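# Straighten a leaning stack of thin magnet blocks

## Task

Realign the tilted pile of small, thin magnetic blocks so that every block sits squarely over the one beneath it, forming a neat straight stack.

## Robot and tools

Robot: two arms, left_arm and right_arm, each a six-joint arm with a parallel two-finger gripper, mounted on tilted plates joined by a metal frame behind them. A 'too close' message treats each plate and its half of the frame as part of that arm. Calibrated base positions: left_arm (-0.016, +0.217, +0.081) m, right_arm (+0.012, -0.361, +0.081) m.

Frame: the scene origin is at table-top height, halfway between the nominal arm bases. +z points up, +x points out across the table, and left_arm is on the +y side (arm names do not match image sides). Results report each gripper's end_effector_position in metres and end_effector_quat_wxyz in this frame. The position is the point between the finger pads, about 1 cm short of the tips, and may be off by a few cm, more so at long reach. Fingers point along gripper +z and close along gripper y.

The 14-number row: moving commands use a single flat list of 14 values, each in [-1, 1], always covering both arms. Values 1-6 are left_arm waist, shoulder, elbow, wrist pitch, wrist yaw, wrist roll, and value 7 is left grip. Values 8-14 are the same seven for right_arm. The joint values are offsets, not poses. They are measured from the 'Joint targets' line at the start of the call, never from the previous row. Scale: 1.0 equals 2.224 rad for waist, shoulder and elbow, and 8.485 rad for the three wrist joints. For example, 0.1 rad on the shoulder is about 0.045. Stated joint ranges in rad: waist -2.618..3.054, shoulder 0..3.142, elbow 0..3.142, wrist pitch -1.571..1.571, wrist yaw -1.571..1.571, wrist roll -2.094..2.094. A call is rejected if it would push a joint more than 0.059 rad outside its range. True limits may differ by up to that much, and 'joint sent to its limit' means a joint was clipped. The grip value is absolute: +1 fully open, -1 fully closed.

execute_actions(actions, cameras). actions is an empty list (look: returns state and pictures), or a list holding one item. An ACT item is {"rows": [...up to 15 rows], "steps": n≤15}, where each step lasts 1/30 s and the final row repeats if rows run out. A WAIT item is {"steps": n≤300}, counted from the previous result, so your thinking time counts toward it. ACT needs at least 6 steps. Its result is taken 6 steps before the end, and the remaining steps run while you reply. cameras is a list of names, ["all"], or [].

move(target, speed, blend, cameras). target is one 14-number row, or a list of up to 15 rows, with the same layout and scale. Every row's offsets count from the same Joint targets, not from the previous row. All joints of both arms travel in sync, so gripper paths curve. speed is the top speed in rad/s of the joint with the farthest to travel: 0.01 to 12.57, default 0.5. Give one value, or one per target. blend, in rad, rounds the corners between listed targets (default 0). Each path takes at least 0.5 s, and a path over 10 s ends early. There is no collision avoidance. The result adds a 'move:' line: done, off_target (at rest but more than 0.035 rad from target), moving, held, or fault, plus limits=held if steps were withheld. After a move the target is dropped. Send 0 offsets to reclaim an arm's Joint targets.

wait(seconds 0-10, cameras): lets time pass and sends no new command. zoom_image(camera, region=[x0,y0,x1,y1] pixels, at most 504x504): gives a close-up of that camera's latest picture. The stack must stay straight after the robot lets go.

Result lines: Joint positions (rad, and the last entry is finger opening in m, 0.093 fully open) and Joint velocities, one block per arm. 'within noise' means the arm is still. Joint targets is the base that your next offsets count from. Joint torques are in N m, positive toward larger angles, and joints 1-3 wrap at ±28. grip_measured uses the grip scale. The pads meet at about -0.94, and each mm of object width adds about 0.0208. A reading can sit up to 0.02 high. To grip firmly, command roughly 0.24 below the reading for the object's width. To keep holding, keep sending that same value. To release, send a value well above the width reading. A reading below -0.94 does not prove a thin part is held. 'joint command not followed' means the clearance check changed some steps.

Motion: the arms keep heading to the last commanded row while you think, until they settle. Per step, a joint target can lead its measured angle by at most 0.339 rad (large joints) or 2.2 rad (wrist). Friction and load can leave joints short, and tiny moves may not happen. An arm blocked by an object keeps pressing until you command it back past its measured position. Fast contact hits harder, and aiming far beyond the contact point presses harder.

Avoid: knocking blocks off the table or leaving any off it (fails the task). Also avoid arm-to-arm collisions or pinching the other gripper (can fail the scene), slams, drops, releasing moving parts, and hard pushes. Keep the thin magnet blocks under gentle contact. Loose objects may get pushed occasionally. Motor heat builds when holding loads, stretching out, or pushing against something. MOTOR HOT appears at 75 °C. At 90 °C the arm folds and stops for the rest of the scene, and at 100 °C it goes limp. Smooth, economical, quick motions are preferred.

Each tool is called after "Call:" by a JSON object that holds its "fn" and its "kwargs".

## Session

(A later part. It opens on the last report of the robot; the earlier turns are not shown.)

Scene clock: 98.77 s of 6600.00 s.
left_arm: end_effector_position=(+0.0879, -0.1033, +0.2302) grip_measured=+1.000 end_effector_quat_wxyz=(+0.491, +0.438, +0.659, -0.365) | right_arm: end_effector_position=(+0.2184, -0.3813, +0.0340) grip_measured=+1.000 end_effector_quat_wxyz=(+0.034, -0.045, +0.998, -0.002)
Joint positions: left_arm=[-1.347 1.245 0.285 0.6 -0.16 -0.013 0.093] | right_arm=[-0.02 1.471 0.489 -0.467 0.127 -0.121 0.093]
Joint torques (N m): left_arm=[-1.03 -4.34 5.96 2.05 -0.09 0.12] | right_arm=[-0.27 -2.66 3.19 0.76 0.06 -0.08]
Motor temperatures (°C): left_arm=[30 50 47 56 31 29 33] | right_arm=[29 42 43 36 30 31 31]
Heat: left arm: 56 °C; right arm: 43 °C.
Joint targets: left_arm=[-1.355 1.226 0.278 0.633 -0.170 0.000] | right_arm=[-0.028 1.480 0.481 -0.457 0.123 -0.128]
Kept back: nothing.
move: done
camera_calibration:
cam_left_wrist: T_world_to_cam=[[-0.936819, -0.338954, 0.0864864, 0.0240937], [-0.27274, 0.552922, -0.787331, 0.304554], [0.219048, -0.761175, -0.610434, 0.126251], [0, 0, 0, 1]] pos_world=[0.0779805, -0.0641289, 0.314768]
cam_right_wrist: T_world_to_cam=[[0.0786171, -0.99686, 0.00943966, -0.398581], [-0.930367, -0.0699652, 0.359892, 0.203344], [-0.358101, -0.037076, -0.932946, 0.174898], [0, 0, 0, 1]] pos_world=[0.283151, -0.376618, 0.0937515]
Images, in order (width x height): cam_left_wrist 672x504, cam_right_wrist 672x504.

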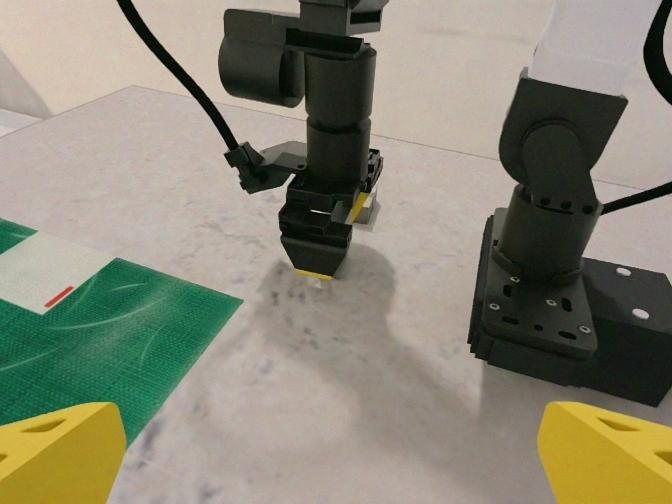

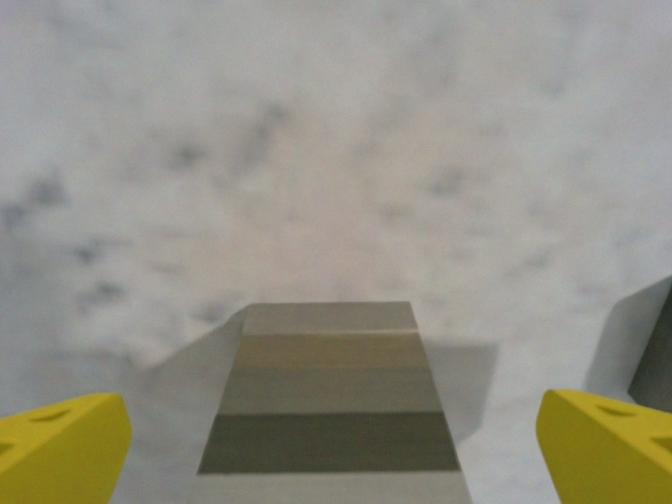

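Call:
{"fn": "execute_actions", "kwargs": {"actions": [{"rows":[[0,0,0,0,0,0,1,0,0,0,0,0,0,0.93],[0,0,0,0,0,0,1,0,0,0,0,0,0,0.86],[0,0,0,0,0,0,1,0,0,0,0,0,0,0.79],[0,0,0,0,0,0,1,0,0,0,0,0,0,0.72],[0,0,0,0,0,0,1,0,0,0,0,0,0,0.65],[0,0,0,0,0,0,1,0,0,0,0,0,0,0.58],[0,0,0,0,0,0,1,0,0,0,0,0,0,0.51],[0,0,0,0,0,0,1,0,0,0,0,0,0,0.44],[0,0,0,0,0,0,1,0,0,0,0,0,0,0.37],[0,0,0,0,0,0,1,0,0,0,0,0,0,0.30],[0,0,0,0,0,0,1,0,0,0,0,0,0,0.24],[0,0,0,0,0,0,1,0,0,0,0,0,0,0.19],[0,0,0,0,0,0,1,0,0,0,0,0,0,0.15],[0,0,0,0,0,0,1,0,0,0,0,0,0,0.12],[0,0,0,0,0,0,1,0,0,0,0,0,0,0.09]]}]}}

Call:
{"fn": "execute_actions", "kwargs": {"actions": [{"rows":[[0,0,0,0,0,0,1,0,0,0,0,0,0,0.07],[0,0,0,0,0,0,1,0,0,0,0,0,0,0.06],[0,0,0,0,0,0,1,0,0,0,0,0,0,0.05],[0,0,0,0,0,0,1,0,0,0,0,0,0,0.04],[0,0,0,0,0,0,1,0,0,0,0,0,0,0.03],[0,0,0,0,0,0,1,0,0,0,0,0,0,0.02],[0,0,0,0,0,0,1,0,0,0,0,0,0,0.01],[0,0,0,0,0,0,1,0,0,0,0,0,0,0.0],[0,0,0,0,0,0,1,0,0,0,0,0,0,-0.01],[0,0,0,0,0,0,1,0,0,0,0,0,0,-0.02],[0,0,0,0,0,0,1,0,0,0,0,0,0,-0.03],[0,0,0,0,0,0,1,0,0,0,0,0,0,-0.04],[0,0,0,0,0,0,1,0,0,0,0,0,0,-0.05],[0,0,0,0,0,0,1,0,0,0,0,0,0,-0.06],[0,0,0,0,0,0,1,0,0,0,0,0,0,-0.07]]}]}}

Call:
{"fn": "execute_actions", "kwargs": {"actions": [{"rows":[[0,0,0,0,0,0,1,0,0,0,0,0,0,-0.08],[0,0,0,0,0,0,1,0,0,0,0,0,0,-0.09],[0,0,0,0,0,0,1,0,0,0,0,0,0,-0.10],[0,0,0,0,0,0,1,0,0,0,0,0,0,-0.11],[0,0,0,0,0,0,1,0,0,0,0,0,0,-0.12],[0,0,0,0,0,0,1,0,0,0,0,0,0,-0.13],[0,0,0,0,0,0,1,0,0,0,0,0,0,-0.14],[0,0,0,0,0,0,1,0,0,0,0,0,0,-0.15],[0,0,0,0,0,0,1,0,0,0,0,0,0,-0.16],[0,0,0,0,0,0,1,0,0,0,0,0,0,-0.17],[0,0,0,0,0,0,1,0,0,0,0,0,0,-0.18],[0,0,0,0,0,0,1,0,0,0,0,0,0,-0.19],[0,0,0,0,0,0,1,0,0,0,0,0,0,-0.20],[0,0,0,0,0,0,1,0,0,0,0,0,0,-0.21],[0,0,0,0,0,0,1,0,0,0,0,0,0,-0.22]]}]}}

Call:
{"fn": "execute_actions", "kwargs": {"actions": [{"rows":[[0,0,0,0,0,0,1,0,0,0,0,0,0,-0.23],[0,0,0,0,0,0,1,0,0,0,0,0,0,-0.24],[0,0,0,0,0,0,1,0,0,0,0,0,0,-0.25],[0,0,0,0,0,0,1,0,0,0,0,0,0,-0.26],[0,0,0,0,0,0,1,0,0,0,0,0,0,-0.27],[0,0,0,0,0,0,1,0,0,0,0,0,0,-0.28],[0,0,0,0,0,0,1,0,0,0,0,0,0,-0.29],[0,0,0,0,0,0,1,0,0,0,0,0,0,-0.30],[0,0,0,0,0,0,1,0,0,0,0,0,0,-0.30],[0,0,0,0,0,0,1,0,0,0,0,0,0,-0.30],[0,0,0,0,0,0,1,0,0,0,0,0,0,-0.30],[0,0,0,0,0,0,1,0,0,0,0,0,0,-0.30],[0,0,0,0,0,0,1,0,0,0,0,0,0,-0.30],[0,0,0,0,0,0,1,0,0,0,0,0,0,-0.30],[0,0,0,0,0,0,1,0,0,0,0,0,0,-0.30]]}], "cameras": ["cam_left_wrist","cam_right_wrist"]}}

Call:
{"fn": "zoom_image", "kwargs": {"camera": "cam_right_wrist", "region": [180, 264, 480, 504]}}

Scene clock: 100.33 s of 6600.00 s.
left_arm: end_effector_position=(+0.0879, -0.1033, +0.2302) grip_measured=+1.000 end_effector_quat_wxyz=(+0.491, +0.438, +0.659, -0.365) | right_arm: end_effector_position=(+0.2184, -0.3813, +0.0340) grip_measured=+0.411 end_effector_quat_wxyz=(+0.034, -0.046, +0.998, -0.002)
Joint positions: left_arm=[-1.347 1.245 0.285 0.6 -0.16 -0.013 0.093] | right_arm=[-0.02 1.471 0.489 -0.467 0.127 -0.122 0.065]
Joint velocities: left_arm=[within noise] | right_arm=[-0.007 -0.007 0.007 -0.095 -0.022 0.007 -0.089]
Joint torques (N m): left_arm=[-1.07 -4.37 5.91 2 -0.06 0.12] | right_arm=[-0.31 -2.51 3.23 0.75 0.05 -0.08]
Motor temperatures (°C): left_arm=[30 50 47 56 31 29 32] | right_arm=[29 42 43 36 30 31 31]
Heat: left arm: 56 °C; right arm: 43 °C.
Joint targets: left_arm=[-1.355 1.226 0.278 0.633 -0.170 0.000] | right_arm=[-0.028 1.480 0.481 -0.457 0.123 -0.128]
Steps of this call (1-38: nothing new was sent; 39-47: this action's first 9). Readings (joint positions of left_arm | right_arm):
39: [-1.347 1.245 0.285 0.600 -0.160 -0.013] | [-0.020 1.471 0.489 -0.467 0.127 -0.121]
40: [-1.347 1.245 0.285 0.600 -0.160 -0.013] | [-0.020 1.471 0.489 -0.467 0.127 -0.121]
42: [-1.347 1.245 0.285 0.600 -0.160 -0.013] | [-0.020 1.471 0.489 -0.467 0.127 -0.122]
46: [-1.347 1.245 0.285 0.600 -0.160 -0.013] | [-0.020 1.471 0.489 -0.467 0.127 -0.122]
47: the state above

Scene clock: 100.83 s of 6600.00 s.
left_arm: end_effector_position=(+0.0879, -0.1033, +0.2302) grip_measured=+1.000 end_effector_quat_wxyz=(+0.491, +0.438, +0.659, -0.365) | right_arm: end_effector_position=(+0.2184, -0.3813, +0.0340) grip_measured=-0.002 end_effector_quat_wxyz=(+0.034, -0.046, +0.998, -0.002)
Joint positions: left_arm=[-1.347 1.245 0.285 0.6 -0.16 -0.013 0.093] | right_arm=[-0.02 1.471 0.489 -0.467 0.127 -0.122 0.045]
Joint velocities: left_arm=[within noise] | right_arm=[0.002 -0.012 -0.002 0.037 0.022 -0.007 -0.013]
Joint torques (N m): left_arm=[-1.05 -4.33 6.01 2.02 -0.09 0.1] | right_arm=[-0.35 -2.54 3.1 0.76 0.05 -0.11]
Motor temperatures (°C): left_arm=[30 50 47 56 31 29 32] | right_arm=[29 42 43 36 30 31 31]
Heat: left arm: 56 °C; right arm: 43 °C.
Joint targets: left_arm=[-1.355 1.226 0.278 0.633 -0.170 0.000] | right_arm=[-0.028 1.480 0.481 -0.457 0.123 -0.128]
Steps of this call (1-6: your previous action's last 6; 7-15: this action's first 9). Readings (joint positions of left_arm | right_arm):
7: [-1.347 1.245 0.285 0.600 -0.160 -0.013] | [-0.020 1.471 0.489 -0.467 0.127 -0.122]
8: [-1.347 1.245 0.285 0.600 -0.160 -0.013] | [-0.020 1.471 0.489 -0.467 0.127 -0.122]
10: [-1.347 1.245 0.285 0.600 -0.160 -0.013] | [-0.020 1.471 0.489 -0.467 0.127 -0.122]
14: [-1.347 1.245 0.285 0.600 -0.160 -0.013] | [-0.020 1.471 0.489 -0.467 0.127 -0.122]
15: the state above

Scene clock: 101.33 s of 6600.00 s.
left_arm: end_effector_position=(+0.0879, -0.1033, +0.2302) grip_measured=+1.000 end_effector_quat_wxyz=(+0.491, +0.438, +0.659, -0.365) | right_arm: end_effector_position=(+0.2185, -0.3813, +0.0340) grip_measured=-0.130 end_effector_quat_wxyz=(+0.035, -0.046, +0.998, -0.002)
Joint positions: left_arm=[-1.347 1.245 0.285 0.6 -0.16 -0.013 0.093] | right_arm=[-0.02 1.471 0.489 -0.467 0.127 -0.122 0.039]
Joint torques (N m): left_arm=[-1.09 -4.18 6.11 2.01 -0.05 0.11] | right_arm=[-0.32 -2.66 3.19 0.74 0.05 -0.07]
Motor temperatures (°C): left_arm=[30 50 47 56 31 29 32] | right_arm=[29 42 43 36 30 31 31]
Heat: left arm: 56 °C; right arm: 43 °C.
Joint targets: left_arm=[-1.355 1.226 0.278 0.633 -0.170 0.000] | right_arm=[-0.028 1.480 0.481 -0.457 0.123 -0.128]
Steps of this call (1-6: your previous action's last 6; 7-15: this action's first 9). Readings (joint positions of left_arm | right_arm):
7: [-1.347 1.245 0.285 0.600 -0.160 -0.013] | [-0.020 1.471 0.489 -0.467 0.127 -0.122]
8: [-1.347 1.245 0.285 0.600 -0.160 -0.013] | [-0.020 1.471 0.489 -0.467 0.127 -0.122]
10: [-1.347 1.245 0.285 0.600 -0.160 -0.013] | [-0.020 1.471 0.489 -0.467 0.127 -0.122]
14: [-1.347 1.245 0.285 0.600 -0.160 -0.013] | [-0.020 1.471 0.489 -0.467 0.127 -0.122]
15: the state above

Scene clock: 101.83 s of 6600.00 s.
left_arm: end_effector_position=(+0.0879, -0.1033, +0.2302) grip_measured=+1.000 end_effector_quat_wxyz=(+0.491, +0.438, +0.659, -0.365) | right_arm: end_effector_position=(+0.2185, -0.3813, +0.0340) grip_measured=-0.183 end_effector_quat_wxyz=(+0.035, -0.046, +0.998, -0.002)
Joint positions: left_arm=[-1.347 1.245 0.285 0.6 -0.16 -0.013 0.093] | right_arm=[-0.02 1.471 0.489 -0.467 0.127 -0.122 0.036]
Joint torques (N m): left_arm=[-1.07 -4.31 5.91 2.01 -0.07 0.1] | right_arm=[-0.28 -2.74 3.1 0.74 0.05 -0.09]
Motor temperatures (°C): left_arm=[30 50 47 56 31 29 32] | right_arm=[29 42 43 36 30 31 31]
Heat: left arm: 56 °C; right arm: 43 °C.
Joint targets: left_arm=[-1.355 1.226 0.278 0.633 -0.170 0.000] | right_arm=[-0.028 1.480 0.481 -0.457 0.123 -0.128]
Steps of this call (1-6: your previous action's last 6; 7-15: this action's first 9). Readings (joint positions of left_arm | right_arm):
7: [-1.347 1.245 0.285 0.600 -0.160 -0.013] | [-0.020 1.471 0.489 -0.467 0.127 -0.122]
8: [-1.347 1.245 0.285 0.600 -0.160 -0.013] | [-0.020 1.471 0.489 -0.467 0.127 -0.122]
10: [-1.347 1.245 0.285 0.600 -0.160 -0.013] | [-0.020 1.471 0.489 -0.467 0.127 -0.122]
14: [-1.347 1.245 0.285 0.600 -0.160 -0.013] | [-0.020 1.471 0.489 -0.467 0.127 -0.122]
15: the state above
camera_calibration:
cam_left_wrist: T_world_to_cam=[[-0.936819, -0.338954, 0.0864864, 0.0240937], [-0.27274, 0.552922, -0.787331, 0.304554], [0.219048, -0.761175, -0.610434, 0.126251], [0, 0, 0, 1]] pos_world=[0.0779805, -0.0641289, 0.314768]
cam_right_wrist: T_world_to_cam=[[0.0800453, -0.996745, 0.00956222, -0.398864], [-0.930393, -0.0712672, 0.359569, 0.202994], [-0.357718, -0.0376784, -0.933069, 0.174615], [0, 0, 0, 1]] pos_world=[0.283254, -0.376519, 0.0937513]
Images, in order (width x height): cam_left_wrist 672x504, cam_right_wrist 672x504.

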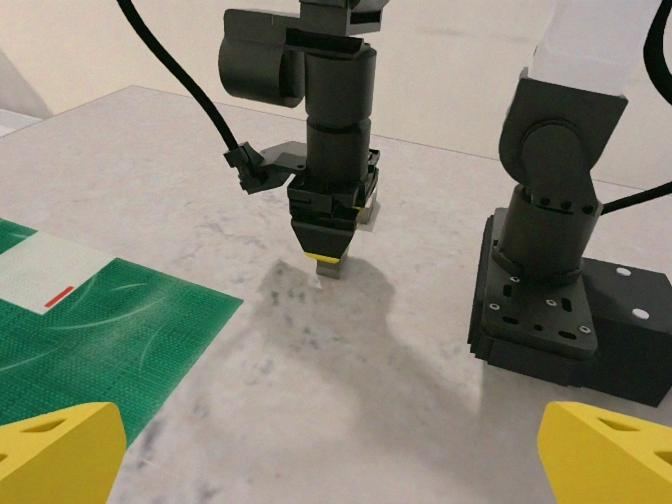

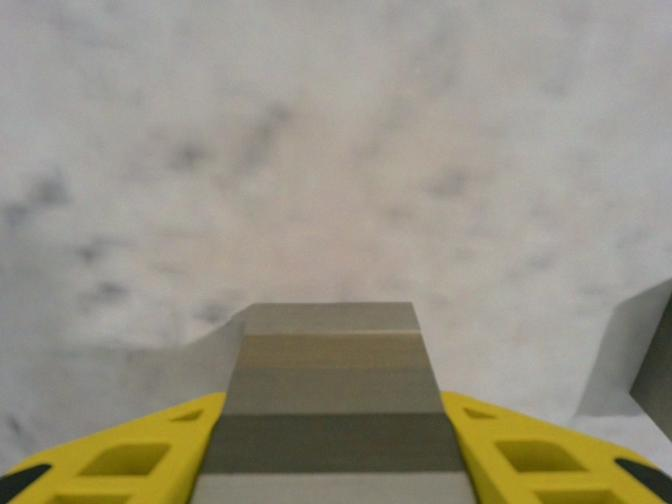

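Scaled by 1.680 from the camera's 672x504 image, which has a finer 960x720 frame.

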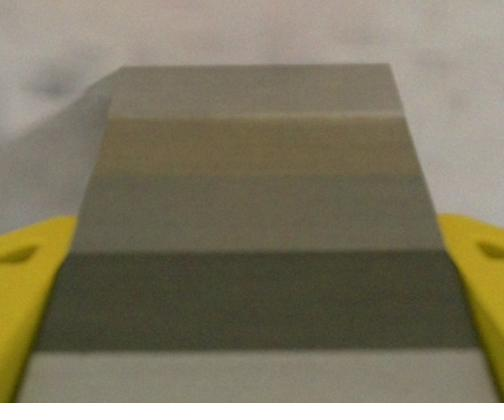

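Call:
{"fn": "execute_actions", "kwargs": {"actions": [{"rows":[[0,0,0,0,0,0,1,0,0,0,0,0,0,-0.27],[0,0,0,0,0,0,1,0,0,0,0,0,0,-0.24],[0,0,0,0,0,0,1,0,0,0,0,0,0,-0.22],[0,0,0,0,0,0,1,0,0,0,0,0,0,-0.20],[0,0,0,0,0,0,1,0,0,0,0,0,0,-0.18],[0,0,0,0,0,0,1,0,0,0,0,0,0,-0.16],[0,0,0,0,0,0,1,0,0,0,0,0,0,-0.14],[0,0,0,0,0,0,1,0,0,0,0,0,0,-0.12],[0,0,0,0,0,0,1,0,0,0,0,0,0,-0.10],[0,0,0,0,0,0,1,0,0,0,0,0,0,-0.08],[0,0,0,0,0,0,1,0,0,0,0,0,0,-0.06],[0,0,0,0,0,0,1,0,0,0,0,0,0,-0.03],[0,0,0,0,0,0,1,0,0,0,0,0,0,0.0],[0,0,0,0,0,0,1,0,0,0,0,0,0,0.05],[0,0,0,0,0,0,1,0,0,0,0,0,0,0.1]]}]}}

Call:
{"fn": "execute_actions", "kwargs": {"actions": [{"rows":[[0,0,0,0,0,0,1,0,0,0,0,0,0,0.2],[0,0,0,0,0,0,1,0,0,0,0,0,0,0.3],[0,0,0,0,0,0,1,0,0,0,0,0,0,0.4],[0,0,0,0,0,0,1,0,0,0,0,0,0,0.5],[0,0,0,0,0,0,1,0,0,0,0,0,0,0.6],[0,0,0,0,0,0,1,0,0,0,0,0,0,0.7],[0,0,0,0,0,0,1,0,0,0,0,0,0,0.8],[0,0,0,0,0,0,1,0,0,0,0,0,0,0.9],[0,0,0,0,0,0,1,0,0,0,0,0,0,1],[0,0,0,0,0,0,1,0,0,0,0,0,0,1]]}]}}

Call:
{"fn": "move", "kwargs": {"target": [[0,0,0,0,0,0,1,0.0081,-0.02698,0.01754,-0.01214,0,0,1],[0,0,0,0,0,0,1,0.03103,-0.10477,0.10522,-0.05516,0.00094,0,1]], "speed": [0.2,0.5]}}

Call:
{"fn": "zoom_image", "kwargs": {"camera": "cam_right_wrist", "region": [235, 190, 335, 310]}}

Call:
{"fn": "zoom_image", "kwargs": {"camera": "cam_right_wrist", "region": [325, 190, 425, 310]}}

Call:
{"fn": "zoom_image", "kwargs": {"camera": "cam_left_wrist", "region": [305, 205, 365, 285]}}

Call:
{"fn": "zoom_image", "kwargs": {"camera": "cam_head_left", "region": [460, 225, 520, 275]}}

Scene clock: 103.10 s of 6600.00 s.
left_arm: end_effector_position=(+0.0879, -0.1033, +0.2302) grip_measured=+1.000 end_effector_quat_wxyz=(+0.491, +0.438, +0.659, -0.365) | right_arm: end_effector_position=(+0.2185, -0.3813, +0.0340) grip_measured=-0.108 end_effector_quat_wxyz=(+0.035, -0.046, +0.998, -0.002)
Joint positions: left_arm=[-1.347 1.245 0.285 0.6 -0.16 -0.013 0.093] | right_arm=[-0.02 1.471 0.489 -0.467 0.127 -0.122 0.04]
Joint velocities: left_arm=[within noise] | right_arm=[0.022 0.002 0.017 -0.007 -0.022 0.081 0.026]
Joint torques (N m): left_arm=[-1.05 -4.29 6.04 2.02 -0.03 0.1] | right_arm=[-0.24 -2.69 3.1 0.76 0.05 -0.09]
Motor temperatures (°C): left_arm=[30 50 47 56 31 29 32] | right_arm=[29 42 43 36 30 31 31]
Heat: left arm: 56 °C; right arm: 43 °C.
Joint targets: left_arm=[-1.355 1.226 0.278 0.633 -0.170 0.000] | right_arm=[-0.028 1.480 0.481 -0.457 0.123 -0.128]
Steps of this call (1-6: your previous action's last 6; 7-15: toward your last target; 16-29: nothing new was sent; 30-38: this action's first 9). Readings (joint positions of left_arm | right_arm):
30: [-1.347 1.245 0.285 0.600 -0.160 -0.013] | [-0.020 1.471 0.489 -0.467 0.127 -0.122]
31: [-1.347 1.245 0.285 0.600 -0.160 -0.013] | [-0.020 1.471 0.489 -0.467 0.127 -0.122]
33: [-1.347 1.245 0.285 0.600 -0.160 -0.013] | [-0.020 1.471 0.489 -0.467 0.127 -0.122]
37: [-1.347 1.245 0.285 0.600 -0.160 -0.013] | [-0.020 1.471 0.489 -0.467 0.127 -0.122]
38: the state above

Scene clock: 103.60 s of 6600.00 s.
left_arm: end_effector_position=(+0.0879, -0.1033, +0.2302) grip_measured=+1.000 end_effector_quat_wxyz=(+0.491, +0.438, +0.659, -0.365) | right_arm: end_effector_position=(+0.2185, -0.3813, +0.0340) grip_measured=+0.947 end_effector_quat_wxyz=(+0.035, -0.046, +0.998, -0.002)
Joint positions: left_arm=[-1.347 1.245 0.285 0.6 -0.16 -0.013 0.093] | right_arm=[-0.02 1.471 0.489 -0.467 0.127 -0.122 0.091]
Joint velocities: left_arm=[within noise] | right_arm=[-0.002 -0.002 0.002 -0.066 0.022 -0.022 0.157]
Joint torques (N m): left_arm=[-1.07 -4.26 6.04 2.01 -0.08 0.1] | right_arm=[-0.39 -2.58 3.19 0.73 0.01 -0.06]
Motor temperatures (°C): left_arm=[30 50 47 56 31 29 32] | right_arm=[29 42 43 36 30 31 31]
Heat: left arm: 56 °C; right arm: 43 °C.
Joint targets: left_arm=[-1.355 1.226 0.278 0.633 -0.170 0.000] | right_arm=[-0.028 1.480 0.481 -0.457 0.123 -0.128]
Steps of this call (1-6: your previous action's last 6; 7-15: this action's first 9). Readings (joint positions of left_arm | right_arm):
7: [-1.347 1.245 0.285 0.600 -0.160 -0.013] | [-0.020 1.471 0.489 -0.467 0.127 -0.122]
8: [-1.347 1.245 0.285 0.600 -0.160 -0.013] | [-0.020 1.471 0.489 -0.467 0.127 -0.122]
10: [-1.347 1.245 0.285 0.600 -0.160 -0.013] | [-0.020 1.471 0.489 -0.467 0.127 -0.122]
14: [-1.347 1.245 0.285 0.600 -0.160 -0.013] | [-0.020 1.471 0.489 -0.467 0.127 -0.122]
15: the state above

Scene clock: 105.90 s of 6600.00 s.
left_arm: end_effector_position=(+0.0879, -0.1033, +0.2302) grip_measured=+1.000 end_effector_quat_wxyz=(+0.491, +0.438, +0.659, -0.365) | right_arm: end_effector_position=(+0.2180, -0.3807, +0.1122) grip_measured=+1.000 end_effector_quat_wxyz=(+0.030, -0.072, +0.997, +0.000)
Joint positions: left_arm=[-1.347 1.245 0.285 0.6 -0.16 -0.013 0.093] | right_arm=[0.032 1.26 0.692 -0.896 0.127 -0.122 0.093]
Joint torques (N m): left_arm=[-1.01 -4.36 5.97 2.02 -0.04 0.1] | right_arm=[1.36 -3.9 6.79 0.29 0.13 -0.09]
Motor temperatures (°C): left_arm=[30 50 47 56 31 29 32] | right_arm=[29 42 43 36 30 31 31]
Heat: left arm: 56 °C; right arm: 43 °C.
Joint targets: left_arm=[-1.355 1.226 0.278 0.633 -0.170 0.000] | right_arm=[0.041 1.247 0.715 -0.925 0.131 -0.128]
Kept back: nothing.
move: done
camera_calibration:
cam_left_wrist: T_world_to_cam=[[-0.936819, -0.338954, 0.0864864, 0.0240937], [-0.27274, 0.552922, -0.787331, 0.304554], [0.219048, -0.761175, -0.610434, 0.126251], [0, 0, 0, 1]] pos_world=[0.0779805, -0.0641289, 0.314768]
cam_right_wrist: T_world_to_cam=[[0.132932, -0.991106, 0.00610977, -0.407908], [-0.921903, -0.121382, 0.367914, 0.152622], [-0.3639, -0.0545401, -0.92984, 0.241994], [0, 0, 0, 1]] pos_world=[0.282989, -0.372557, 0.171356]

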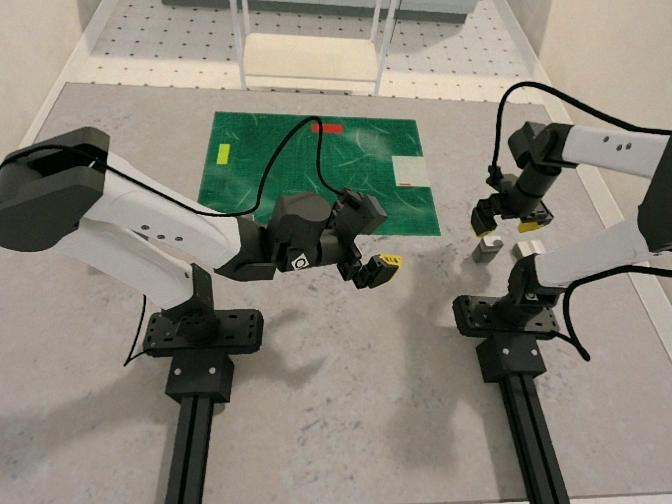

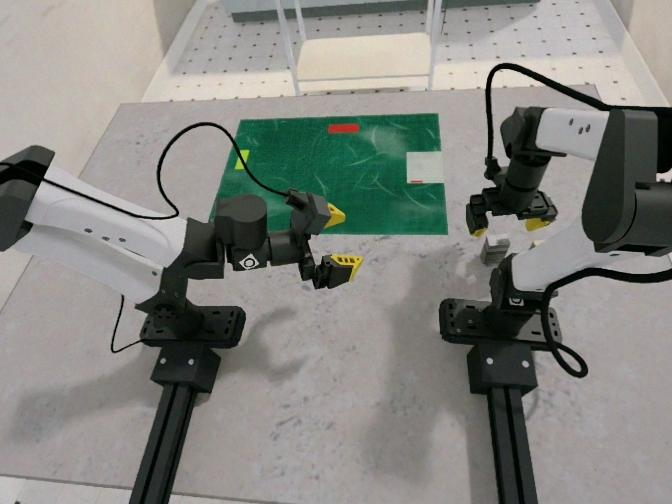

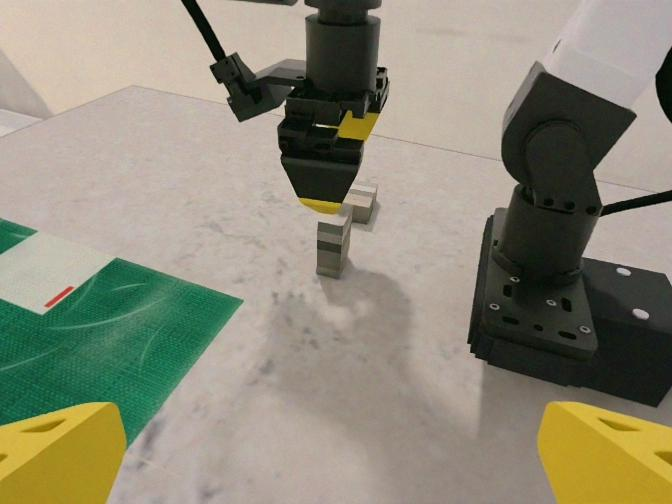

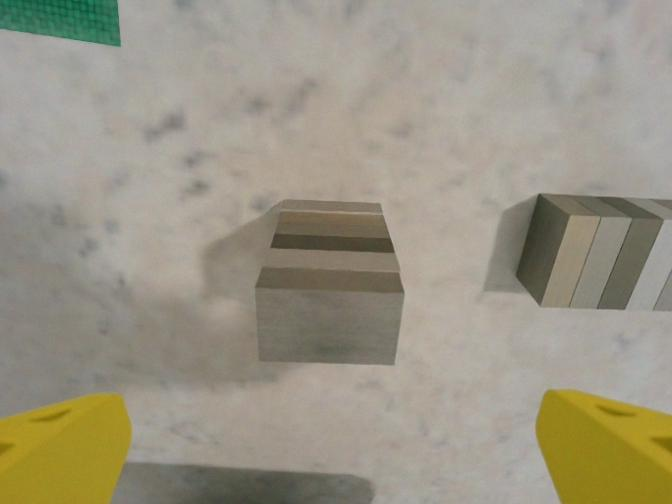

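Scaled by 4.200 from the camera's 672x504 image, which has a finer 960x720 frame.

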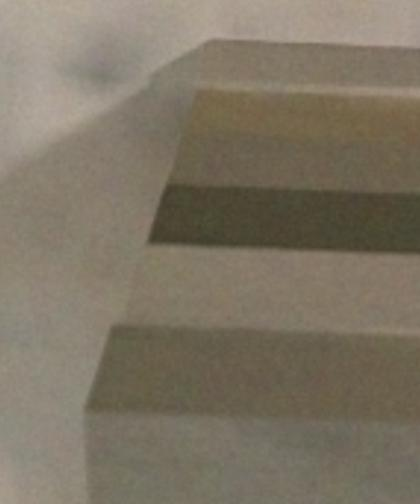

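Scaled by 4.200 from the camera's 672x504 image, which has a finer 960x720 frame.

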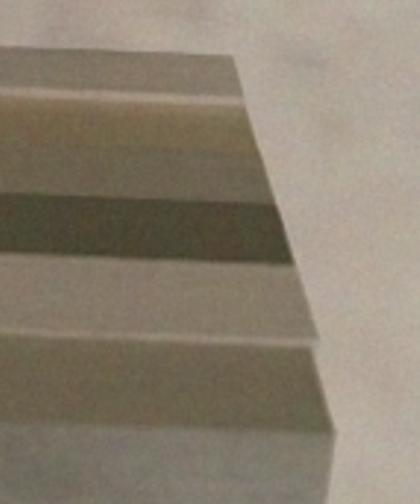

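Scaled by 6.300 from the camera's 672x504 image, which has a finer 960x720 frame.

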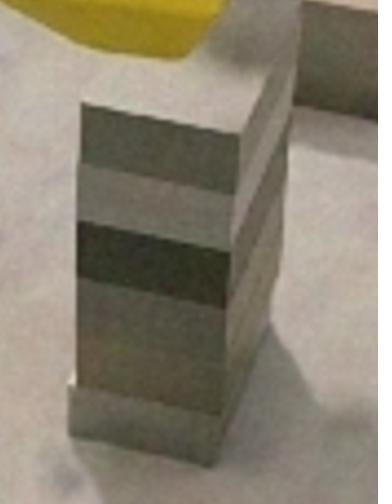

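Scaled by 8.400 from the camera's 672x504 image, which has a finer 960x720 frame.

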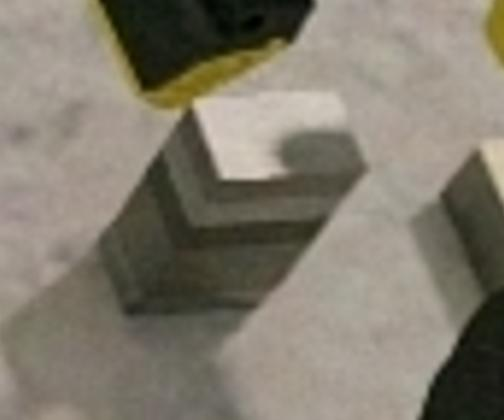

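Call:
{"fn": "finished_scene", "kwargs": {"scene": 1}}

The scene is finished: the task was done.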